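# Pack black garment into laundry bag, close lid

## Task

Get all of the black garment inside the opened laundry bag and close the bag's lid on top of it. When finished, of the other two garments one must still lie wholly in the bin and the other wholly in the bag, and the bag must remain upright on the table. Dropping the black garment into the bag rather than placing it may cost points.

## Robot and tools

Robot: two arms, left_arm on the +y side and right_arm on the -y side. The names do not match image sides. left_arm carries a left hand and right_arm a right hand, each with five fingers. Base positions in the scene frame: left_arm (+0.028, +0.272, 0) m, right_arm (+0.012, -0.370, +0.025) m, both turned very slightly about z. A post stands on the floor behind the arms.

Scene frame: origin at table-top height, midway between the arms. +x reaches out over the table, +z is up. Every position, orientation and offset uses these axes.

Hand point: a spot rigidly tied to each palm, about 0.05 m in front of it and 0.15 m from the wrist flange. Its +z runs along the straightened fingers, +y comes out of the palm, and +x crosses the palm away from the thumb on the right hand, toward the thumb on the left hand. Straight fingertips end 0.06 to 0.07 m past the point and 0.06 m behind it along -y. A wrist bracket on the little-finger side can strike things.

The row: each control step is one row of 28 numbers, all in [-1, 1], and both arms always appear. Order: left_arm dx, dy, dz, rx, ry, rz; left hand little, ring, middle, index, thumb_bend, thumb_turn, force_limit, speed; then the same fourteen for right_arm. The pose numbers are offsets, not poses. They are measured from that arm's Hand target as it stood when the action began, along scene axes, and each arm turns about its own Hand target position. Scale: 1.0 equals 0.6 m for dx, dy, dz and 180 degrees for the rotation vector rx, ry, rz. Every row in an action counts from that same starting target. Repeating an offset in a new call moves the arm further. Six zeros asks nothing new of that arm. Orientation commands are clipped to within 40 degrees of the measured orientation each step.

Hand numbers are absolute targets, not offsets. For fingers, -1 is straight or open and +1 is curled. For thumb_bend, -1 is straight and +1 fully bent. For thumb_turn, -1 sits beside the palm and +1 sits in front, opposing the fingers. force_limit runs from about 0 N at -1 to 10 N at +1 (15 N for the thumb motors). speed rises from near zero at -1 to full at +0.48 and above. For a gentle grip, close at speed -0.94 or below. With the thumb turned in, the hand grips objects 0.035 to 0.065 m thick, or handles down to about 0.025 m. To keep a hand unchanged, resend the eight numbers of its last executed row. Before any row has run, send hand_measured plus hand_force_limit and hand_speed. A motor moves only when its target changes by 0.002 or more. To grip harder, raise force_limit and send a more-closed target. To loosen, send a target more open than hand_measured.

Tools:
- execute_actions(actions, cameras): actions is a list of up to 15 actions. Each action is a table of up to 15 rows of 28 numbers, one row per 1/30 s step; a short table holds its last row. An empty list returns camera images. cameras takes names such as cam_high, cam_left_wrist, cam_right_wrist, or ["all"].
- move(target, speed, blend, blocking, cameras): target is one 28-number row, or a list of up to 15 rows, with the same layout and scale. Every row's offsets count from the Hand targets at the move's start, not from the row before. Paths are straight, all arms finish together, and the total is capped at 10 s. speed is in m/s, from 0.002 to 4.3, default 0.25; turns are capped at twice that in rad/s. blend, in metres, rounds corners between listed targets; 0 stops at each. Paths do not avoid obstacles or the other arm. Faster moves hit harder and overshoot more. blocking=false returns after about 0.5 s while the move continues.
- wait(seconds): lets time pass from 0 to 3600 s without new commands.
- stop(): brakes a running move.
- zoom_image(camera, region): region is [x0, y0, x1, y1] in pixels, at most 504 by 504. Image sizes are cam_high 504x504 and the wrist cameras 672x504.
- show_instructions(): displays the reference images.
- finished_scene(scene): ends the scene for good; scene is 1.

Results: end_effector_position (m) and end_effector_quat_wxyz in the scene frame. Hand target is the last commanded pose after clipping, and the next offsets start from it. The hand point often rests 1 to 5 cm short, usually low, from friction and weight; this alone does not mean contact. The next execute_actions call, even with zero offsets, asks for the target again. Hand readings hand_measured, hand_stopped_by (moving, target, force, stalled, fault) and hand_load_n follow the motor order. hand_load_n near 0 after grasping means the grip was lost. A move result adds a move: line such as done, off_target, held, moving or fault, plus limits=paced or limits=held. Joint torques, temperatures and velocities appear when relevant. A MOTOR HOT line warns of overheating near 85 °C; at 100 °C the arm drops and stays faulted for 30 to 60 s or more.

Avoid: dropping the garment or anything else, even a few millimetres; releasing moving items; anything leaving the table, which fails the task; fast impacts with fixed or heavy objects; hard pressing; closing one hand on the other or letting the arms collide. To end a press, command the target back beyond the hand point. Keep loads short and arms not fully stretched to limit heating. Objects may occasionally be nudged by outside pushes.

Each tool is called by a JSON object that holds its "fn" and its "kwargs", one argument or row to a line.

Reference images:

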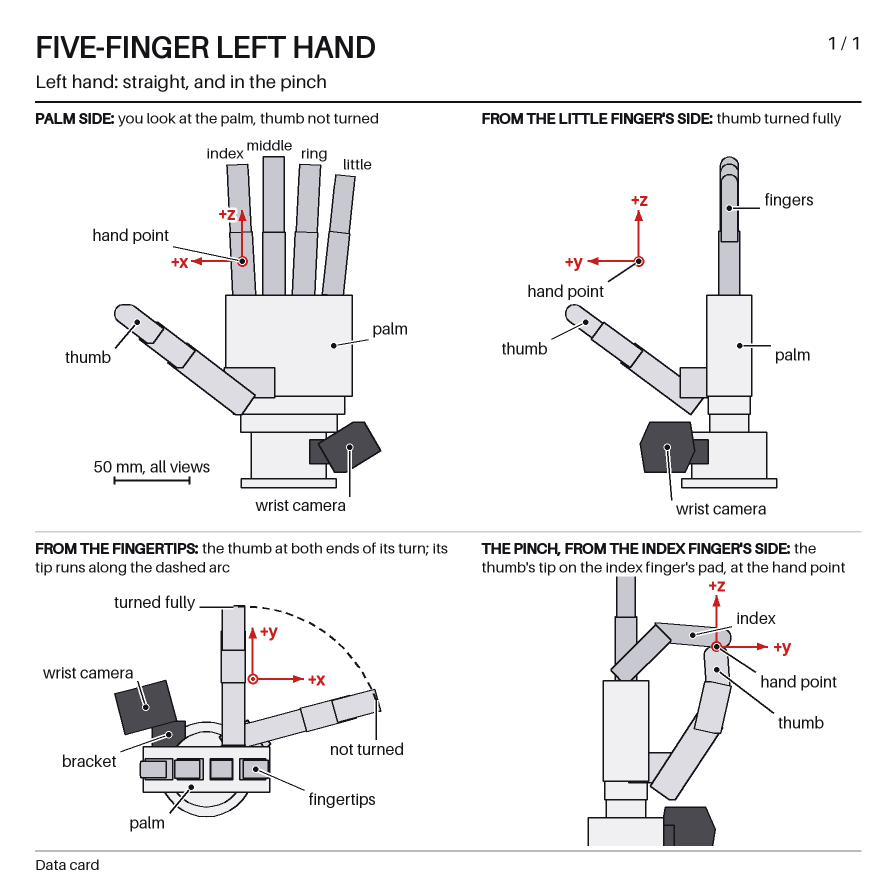

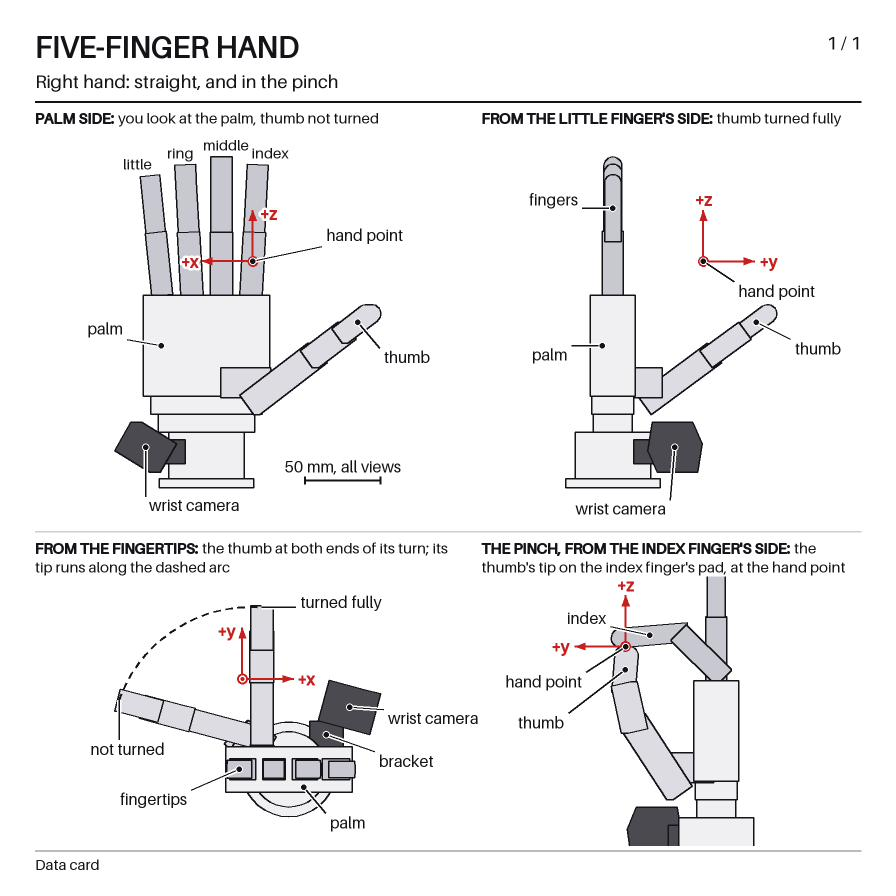

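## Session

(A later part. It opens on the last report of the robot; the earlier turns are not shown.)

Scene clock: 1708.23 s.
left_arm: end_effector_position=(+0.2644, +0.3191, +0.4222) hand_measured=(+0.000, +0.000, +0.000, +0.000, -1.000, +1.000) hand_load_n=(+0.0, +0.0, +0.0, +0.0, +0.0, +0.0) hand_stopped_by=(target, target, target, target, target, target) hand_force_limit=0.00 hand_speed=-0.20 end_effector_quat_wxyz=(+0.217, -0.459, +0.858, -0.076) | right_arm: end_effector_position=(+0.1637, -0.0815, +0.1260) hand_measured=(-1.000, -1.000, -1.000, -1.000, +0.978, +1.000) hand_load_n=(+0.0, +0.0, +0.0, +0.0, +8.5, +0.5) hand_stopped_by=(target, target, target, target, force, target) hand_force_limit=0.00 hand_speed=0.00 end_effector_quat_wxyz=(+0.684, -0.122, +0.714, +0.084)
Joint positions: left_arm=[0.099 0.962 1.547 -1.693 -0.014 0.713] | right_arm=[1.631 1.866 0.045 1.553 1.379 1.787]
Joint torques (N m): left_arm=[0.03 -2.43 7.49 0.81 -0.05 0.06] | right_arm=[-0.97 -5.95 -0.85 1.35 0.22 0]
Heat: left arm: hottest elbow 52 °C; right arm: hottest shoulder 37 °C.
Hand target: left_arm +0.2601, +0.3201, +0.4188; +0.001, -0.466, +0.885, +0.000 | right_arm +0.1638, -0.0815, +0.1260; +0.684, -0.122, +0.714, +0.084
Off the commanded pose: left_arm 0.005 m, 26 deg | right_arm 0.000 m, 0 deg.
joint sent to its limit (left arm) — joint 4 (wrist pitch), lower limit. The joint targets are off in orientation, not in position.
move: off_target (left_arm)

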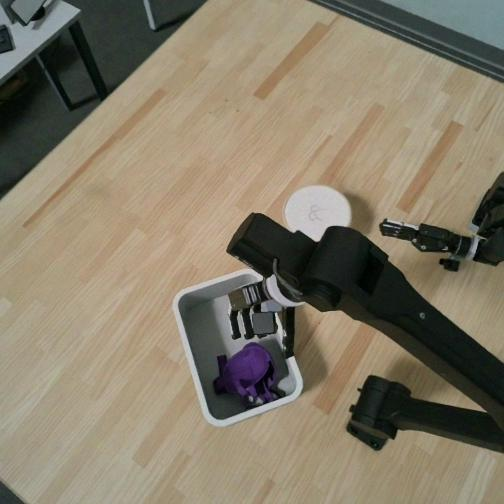

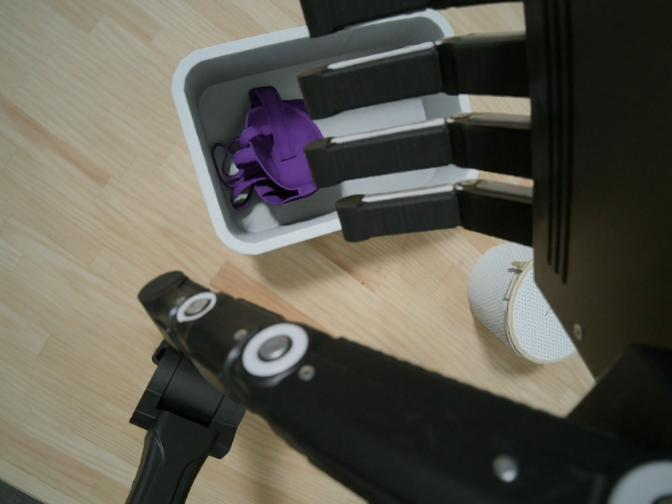

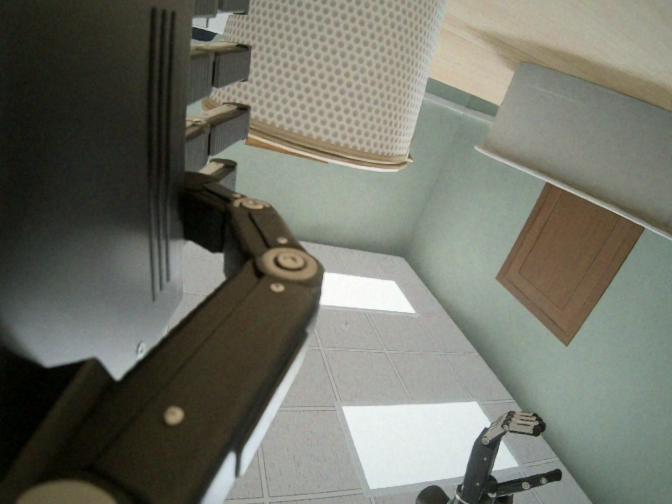

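{"fn": "move", "kwargs": {
  "target": [
    [0.158,-0.40,-0.03,0,0,-0.107,0,0,0,0,-1,1,0,-0.2, 0,0,0,0,0,0,-1,-1,-1,-1,1,1,0,0],
    [0.162,-0.647,-0.20,0,0,-0.205,0,0,0,0,-1,1,0,-0.2, 0,0,0,0,0,0,-1,-1,-1,-1,1,1,0,0],
    [0.162,-0.647,-0.41,0,0,-0.205,0,0,0,0,-1,1,0,-0.2, 0,0,0,0,0,0,-1,-1,-1,-1,1,1,0,0]
  ],
  "speed": 0.15,
  "blend": [0.03,0.03,0],
  "cameras": ["all"]
}}

{"fn": "zoom_image", "kwargs": {
  "camera": "cam_high",
  "region": [240, 130, 440, 290]
}}

Scene clock: 1722.67 s.
left_arm: end_effector_position=(+0.3580, -0.0649, +0.1813) hand_measured=(+0.000, +0.000, +0.000, +0.000, -1.000, +1.000) hand_load_n=(+0.5, +0.0, +0.0, +0.0, +0.0, +0.0) hand_stopped_by=(target, target, target, target, target, target) hand_force_limit=0.00 hand_speed=-0.20 end_effector_quat_wxyz=(+0.005, -0.170, +0.985, -0.003) | right_arm: end_effector_position=(+0.1637, -0.0815, +0.1260) hand_measured=(-1.000, -1.000, -1.000, -1.000, +0.978, +1.000) hand_load_n=(+0.0, +0.0, +0.0, +0.0, +8.5, +0.5) hand_stopped_by=(target, target, target, target, force, target) hand_force_limit=0.00 hand_speed=0.00 end_effector_quat_wxyz=(+0.684, -0.122, +0.714, +0.084)
Joint positions: left_arm=[-0.814 1.751 1.643 -1.453 -0.004 0.438] | right_arm=[1.631 1.866 0.045 1.553 1.379 1.787]
Joint torques (N m): left_arm=[-0.5 -13.16 8.55 0.85 0.21 0.04] | right_arm=[-0.97 -6.01 -0.84 1.36 0.22 0]
Heat: left arm: hottest elbow 51 °C; right arm: hottest shoulder 37 °C.
Hand target: left_arm +0.3573, -0.0682, +0.1729; +0.001, -0.162, +0.987, -0.001 | right_arm +0.1638, -0.0815, +0.1260; +0.684, -0.122, +0.714, +0.084
Off the commanded pose: left_arm 0.009 m, 1 deg | right_arm 0.000 m, 0 deg.
move: done

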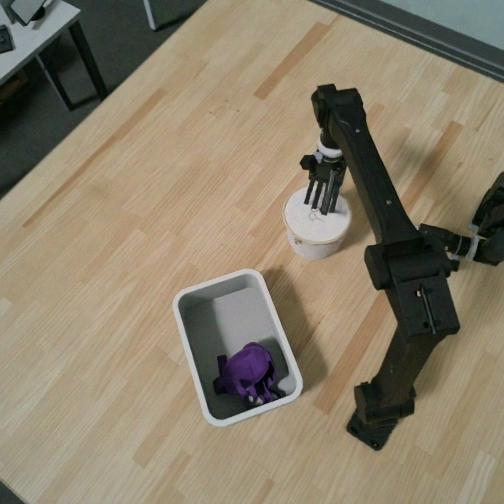

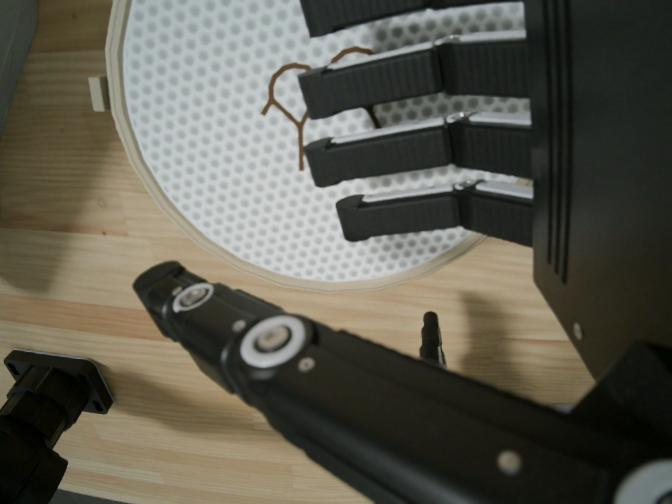

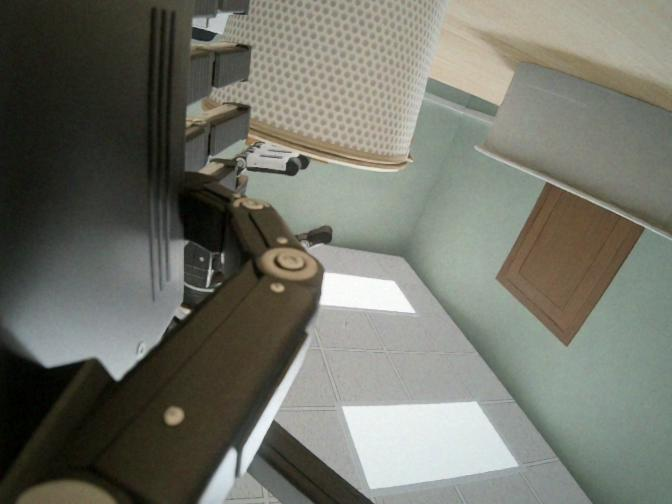

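Scaled by 2.520 from the camera's image (finer frame: 720x720).

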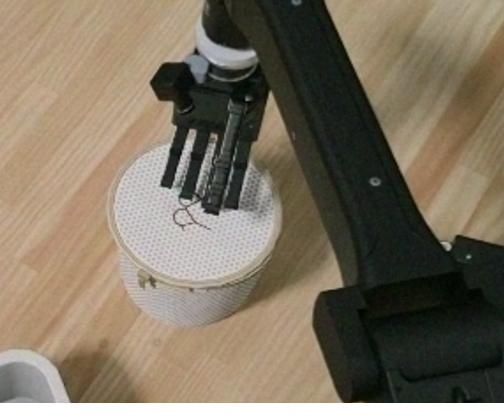

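{"fn": "move", "kwargs": {
  "target": [
    [0,0,-0.045,0,0,0,0,0,0,0,-1,1,0,-0.2, 0,0,0,0,0,0,-1,-1,-1,-1,1,1,0,0]
  ],
  "speed": 0.03,
  "cameras": ["cam_high","cam_right_wrist"]
}}

{"fn": "zoom_image", "kwargs": {
  "camera": "cam_right_wrist",
  "region": [190, 80, 450, 200]
}}

Scene clock: 1726.20 s.
left_arm: end_effector_position=(+0.3589, -0.0657, +0.1586) hand_measured=(+0.000, +0.000, +0.000, +0.000, -1.000, +1.000) hand_load_n=(+0.0, +0.0, +0.0, +0.0, -0.5, +0.5) hand_stopped_by=(target, target, target, target, target, target) hand_force_limit=0.00 hand_speed=-0.20 end_effector_quat_wxyz=(+0.007, -0.170, +0.985, -0.007) | right_arm: end_effector_position=(+0.1637, -0.0815, +0.1260) hand_measured=(-1.000, -1.000, -1.000, -1.000, +0.978, +1.000) hand_load_n=(+0.0, +0.0, +0.0, +0.0, +9.0, +0.5) hand_stopped_by=(target, target, target, target, force, target) hand_force_limit=0.00 hand_speed=0.00 end_effector_quat_wxyz=(+0.684, -0.122, +0.714, +0.084)
Joint positions: left_arm=[-0.814 1.755 1.59 -1.386 -0.004 0.438] | right_arm=[1.631 1.866 0.045 1.553 1.379 1.787]
Joint torques (N m): left_arm=[-0.73 -12.51 8.18 0.79 0.18 0.06] | right_arm=[-0.97 -5.95 -0.85 1.35 0.22 0]
Heat: left arm: hottest elbow 51 °C; right arm: hottest shoulder 37 °C.
Hand target: left_arm +0.3574, -0.0682, +0.1458; +0.001, -0.162, +0.987, -0.001 | right_arm +0.1638, -0.0815, +0.1260; +0.684, -0.122, +0.714, +0.084
Off the commanded pose: left_arm 0.013 m, 1 deg | right_arm 0.000 m, 0 deg.
move: off_target (left_arm)

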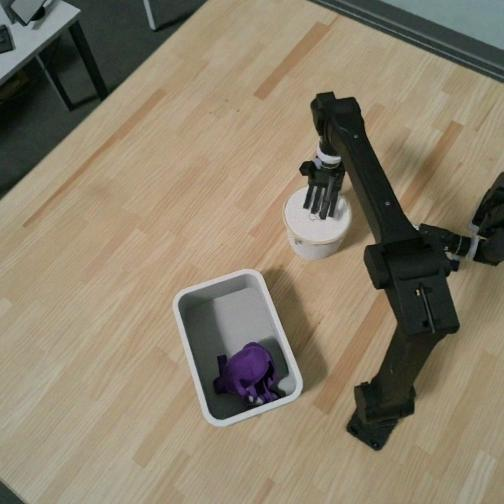

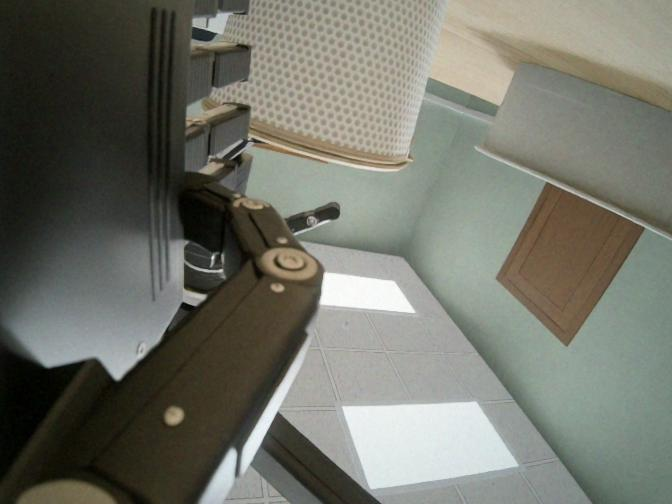

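Scaled by 1.938 from the camera's image (finer frame: 960x720).

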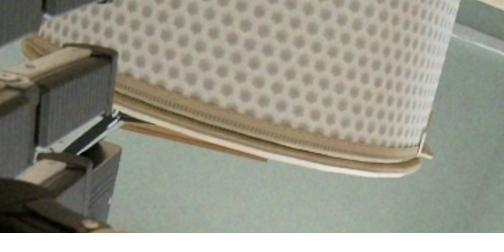

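{"fn": "move", "kwargs": {
  "target": [
    [0,0,-0.02,0,0,0,0,0,0,0,-1,1,0,-0.2, 0,0,0,0,0,0,-1,-1,-1,-1,1,1,0,0]
  ],
  "speed": 0.03,
  "cameras": ["cam_high","cam_right_wrist","cam_left_wrist"]
}}

{"fn": "zoom_image", "kwargs": {
  "camera": "cam_right_wrist",
  "region": [190, 80, 450, 200]
}}

Scene clock: 1730.43 s.
left_arm: end_effector_position=(+0.3595, -0.0664, +0.1499) hand_measured=(+0.000, +0.000, +0.000, +0.000, -1.000, +1.000) hand_load_n=(+0.0, +0.0, -0.5, -0.5, +0.0, +0.0) hand_stopped_by=(target, target, target, target, target, target) hand_force_limit=0.00 hand_speed=-0.20 end_effector_quat_wxyz=(+0.009, -0.170, +0.985, -0.010) | right_arm: end_effector_position=(+0.1637, -0.0815, +0.1260) hand_measured=(-1.000, -1.000, -1.000, -1.000, +0.978, +1.000) hand_load_n=(+0.0, +0.0, +0.0, +0.0, +8.5, +1.0) hand_stopped_by=(target, target, target, target, force, target) hand_force_limit=0.00 hand_speed=0.00 end_effector_quat_wxyz=(+0.684, -0.122, +0.714, +0.084)
Joint positions: left_arm=[-0.814 1.757 1.57 -1.358 -0.004 0.438] | right_arm=[1.631 1.866 0.045 1.553 1.379 1.787]
Joint torques (N m): left_arm=[-0.38 -12.34 7.76 1.05 0.2 0.03] | right_arm=[-0.97 -5.95 -0.84 1.35 0.22 0.01]
Heat: left arm: hottest elbow 51 °C; right arm: hottest shoulder 37 °C.
Hand target: left_arm +0.3574, -0.0683, +0.1339; +0.001, -0.162, +0.987, -0.001 | right_arm +0.1638, -0.0815, +0.1260; +0.684, -0.122, +0.714, +0.084
Off the commanded pose: left_arm 0.016 m, 2 deg | right_arm 0.000 m, 0 deg.
move: off_target (left_arm)

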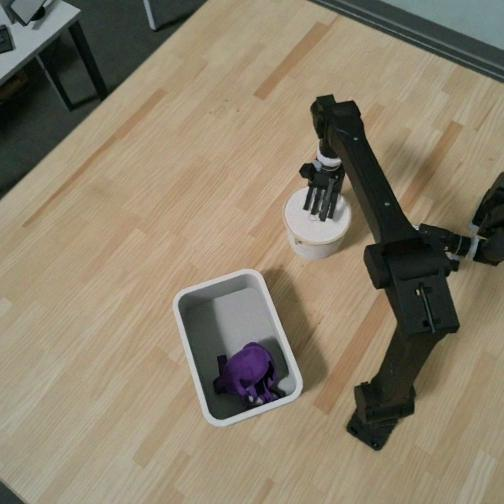

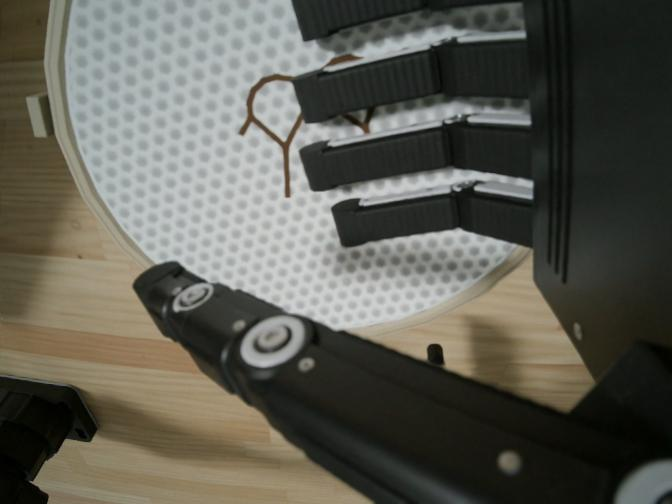

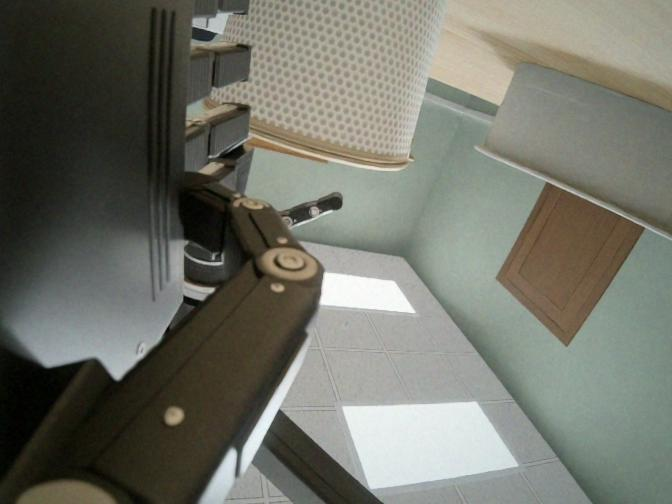

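Scaled by 1.938 from the camera's image (finer frame: 960x720).

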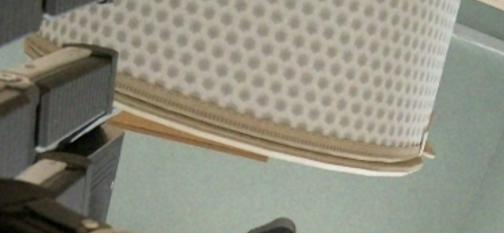

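{"fn": "move", "kwargs": {
  "target": [
    [0,0,0.05,0,0,0,0,0,0,0,-1,1,0,-0.2, 0,0,0,0,0,0,-1,-1,-1,-1,1,1,0,0],
    [0,0,0.38,0,0,0,0,0,0,0,-1,1,0,-0.2, 0,0,0,0,0,0,-1,-1,-1,-1,1,1,0,0],
    [0,0.25,0.45,0,0,0.1,0,0,0,0,-1,1,0,-0.2, 0,0,0,0,0,0,-1,-1,-1,-1,1,1,0,0],
    [-0.162,0.64,0.45,0,0,0.2,0,0,0,0,-1,1,0,-0.2, 0,0,0,0,0,0,-1,-1,-1,-1,1,1,0,0]
  ],
  "speed": [0.05,0.15,0.15,0.15],
  "blend": [0.005,0.03,0.03,0],
  "cameras": ["all"]
}}

{"fn": "zoom_image", "kwargs": {
  "camera": "cam_right_wrist",
  "region": [190, 80, 450, 200]
}}

{"fn": "zoom_image", "kwargs": {
  "camera": "cam_left_wrist",
  "region": [440, 200, 640, 400]
}}

Scene clock: 1741.70 s.
left_arm: end_effector_position=(+0.2648, +0.3145, +0.4072) hand_measured=(+0.000, +0.000, +0.000, +0.000, -1.000, +1.000) hand_load_n=(+0.0, +0.0, +0.0, +0.0, +0.0, +0.0) hand_stopped_by=(target, target, target, target, target, target) hand_force_limit=0.00 hand_speed=-0.20 end_effector_quat_wxyz=(+0.197, -0.454, +0.866, -0.071) | right_arm: end_effector_position=(+0.1637, -0.0815, +0.1260) hand_measured=(-1.000, -1.000, -1.000, -1.000, +0.978, +1.000) hand_load_n=(+0.0, +0.0, +0.0, +0.0, +8.5, +0.5) hand_stopped_by=(target, target, target, target, force, target) hand_force_limit=0.00 hand_speed=0.00 end_effector_quat_wxyz=(+0.684, -0.122, +0.714, +0.084)
Joint positions: left_arm=[0.081 0.968 1.511 -1.692 -0.013 0.711] | right_arm=[1.631 1.866 0.045 1.553 1.379 1.787]
Joint torques (N m): left_arm=[0.03 -2.78 7.62 0.69 -0.07 0.03] | right_arm=[-1.03 -5.95 -0.85 1.36 0.23 0]
Heat: left arm: hottest elbow 50 °C; right arm: hottest shoulder 37 °C.
Hand target: left_arm +0.2602, +0.3158, +0.4041; +0.001, -0.459, +0.889, +0.000 | right_arm +0.1638, -0.0815, +0.1260; +0.684, -0.122, +0.714, +0.084
Off the commanded pose: left_arm 0.006 m, 24 deg | right_arm 0.000 m, 0 deg.
joint sent to its limit (left arm) — joint 4 (wrist pitch), lower limit. The joint targets are off in orientation, not in position.
move: off_target (left_arm)

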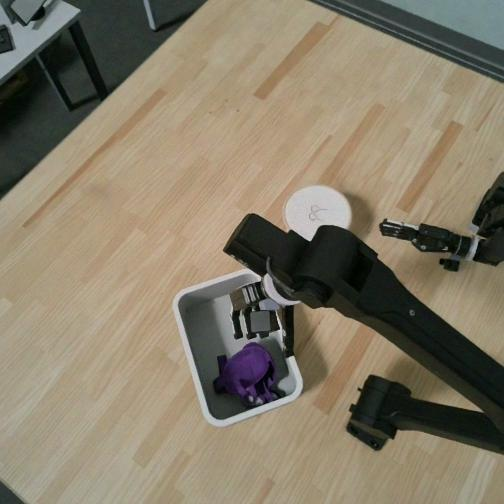

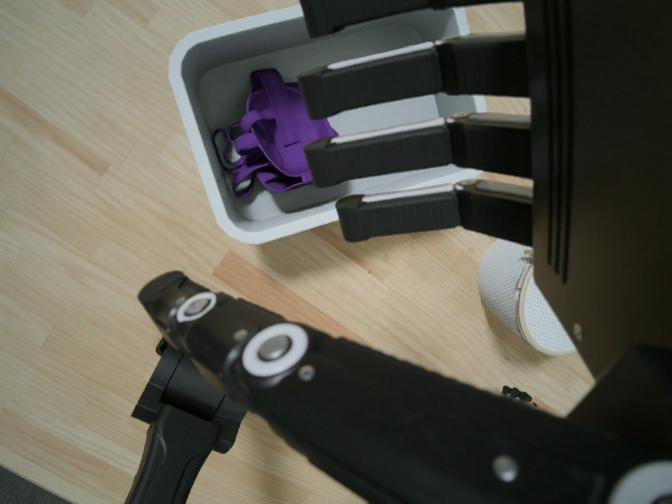

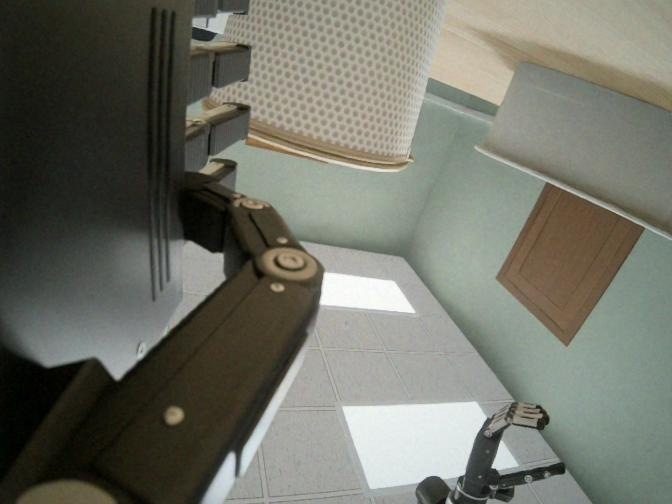

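Scaled by 1.938 from the camera's image (finer frame: 960x720).

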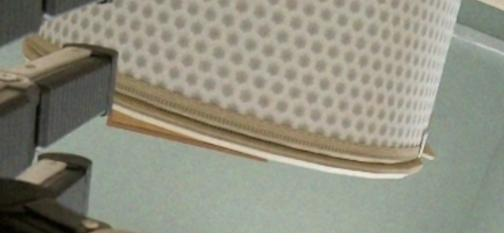

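Scaled by 2.520 from the camera's image (finer frame: 960x720).

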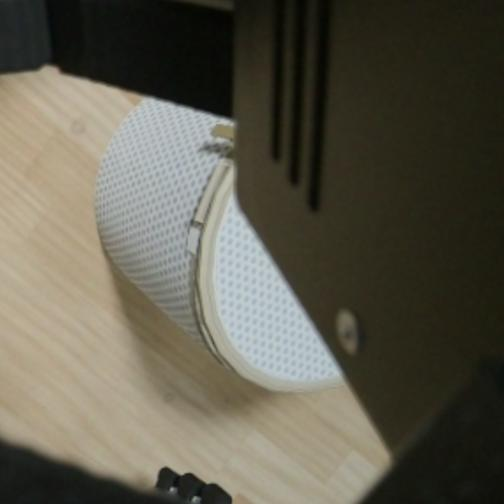

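{"fn": "finished_scene", "kwargs": {

}}

The scene is finished: the task was done.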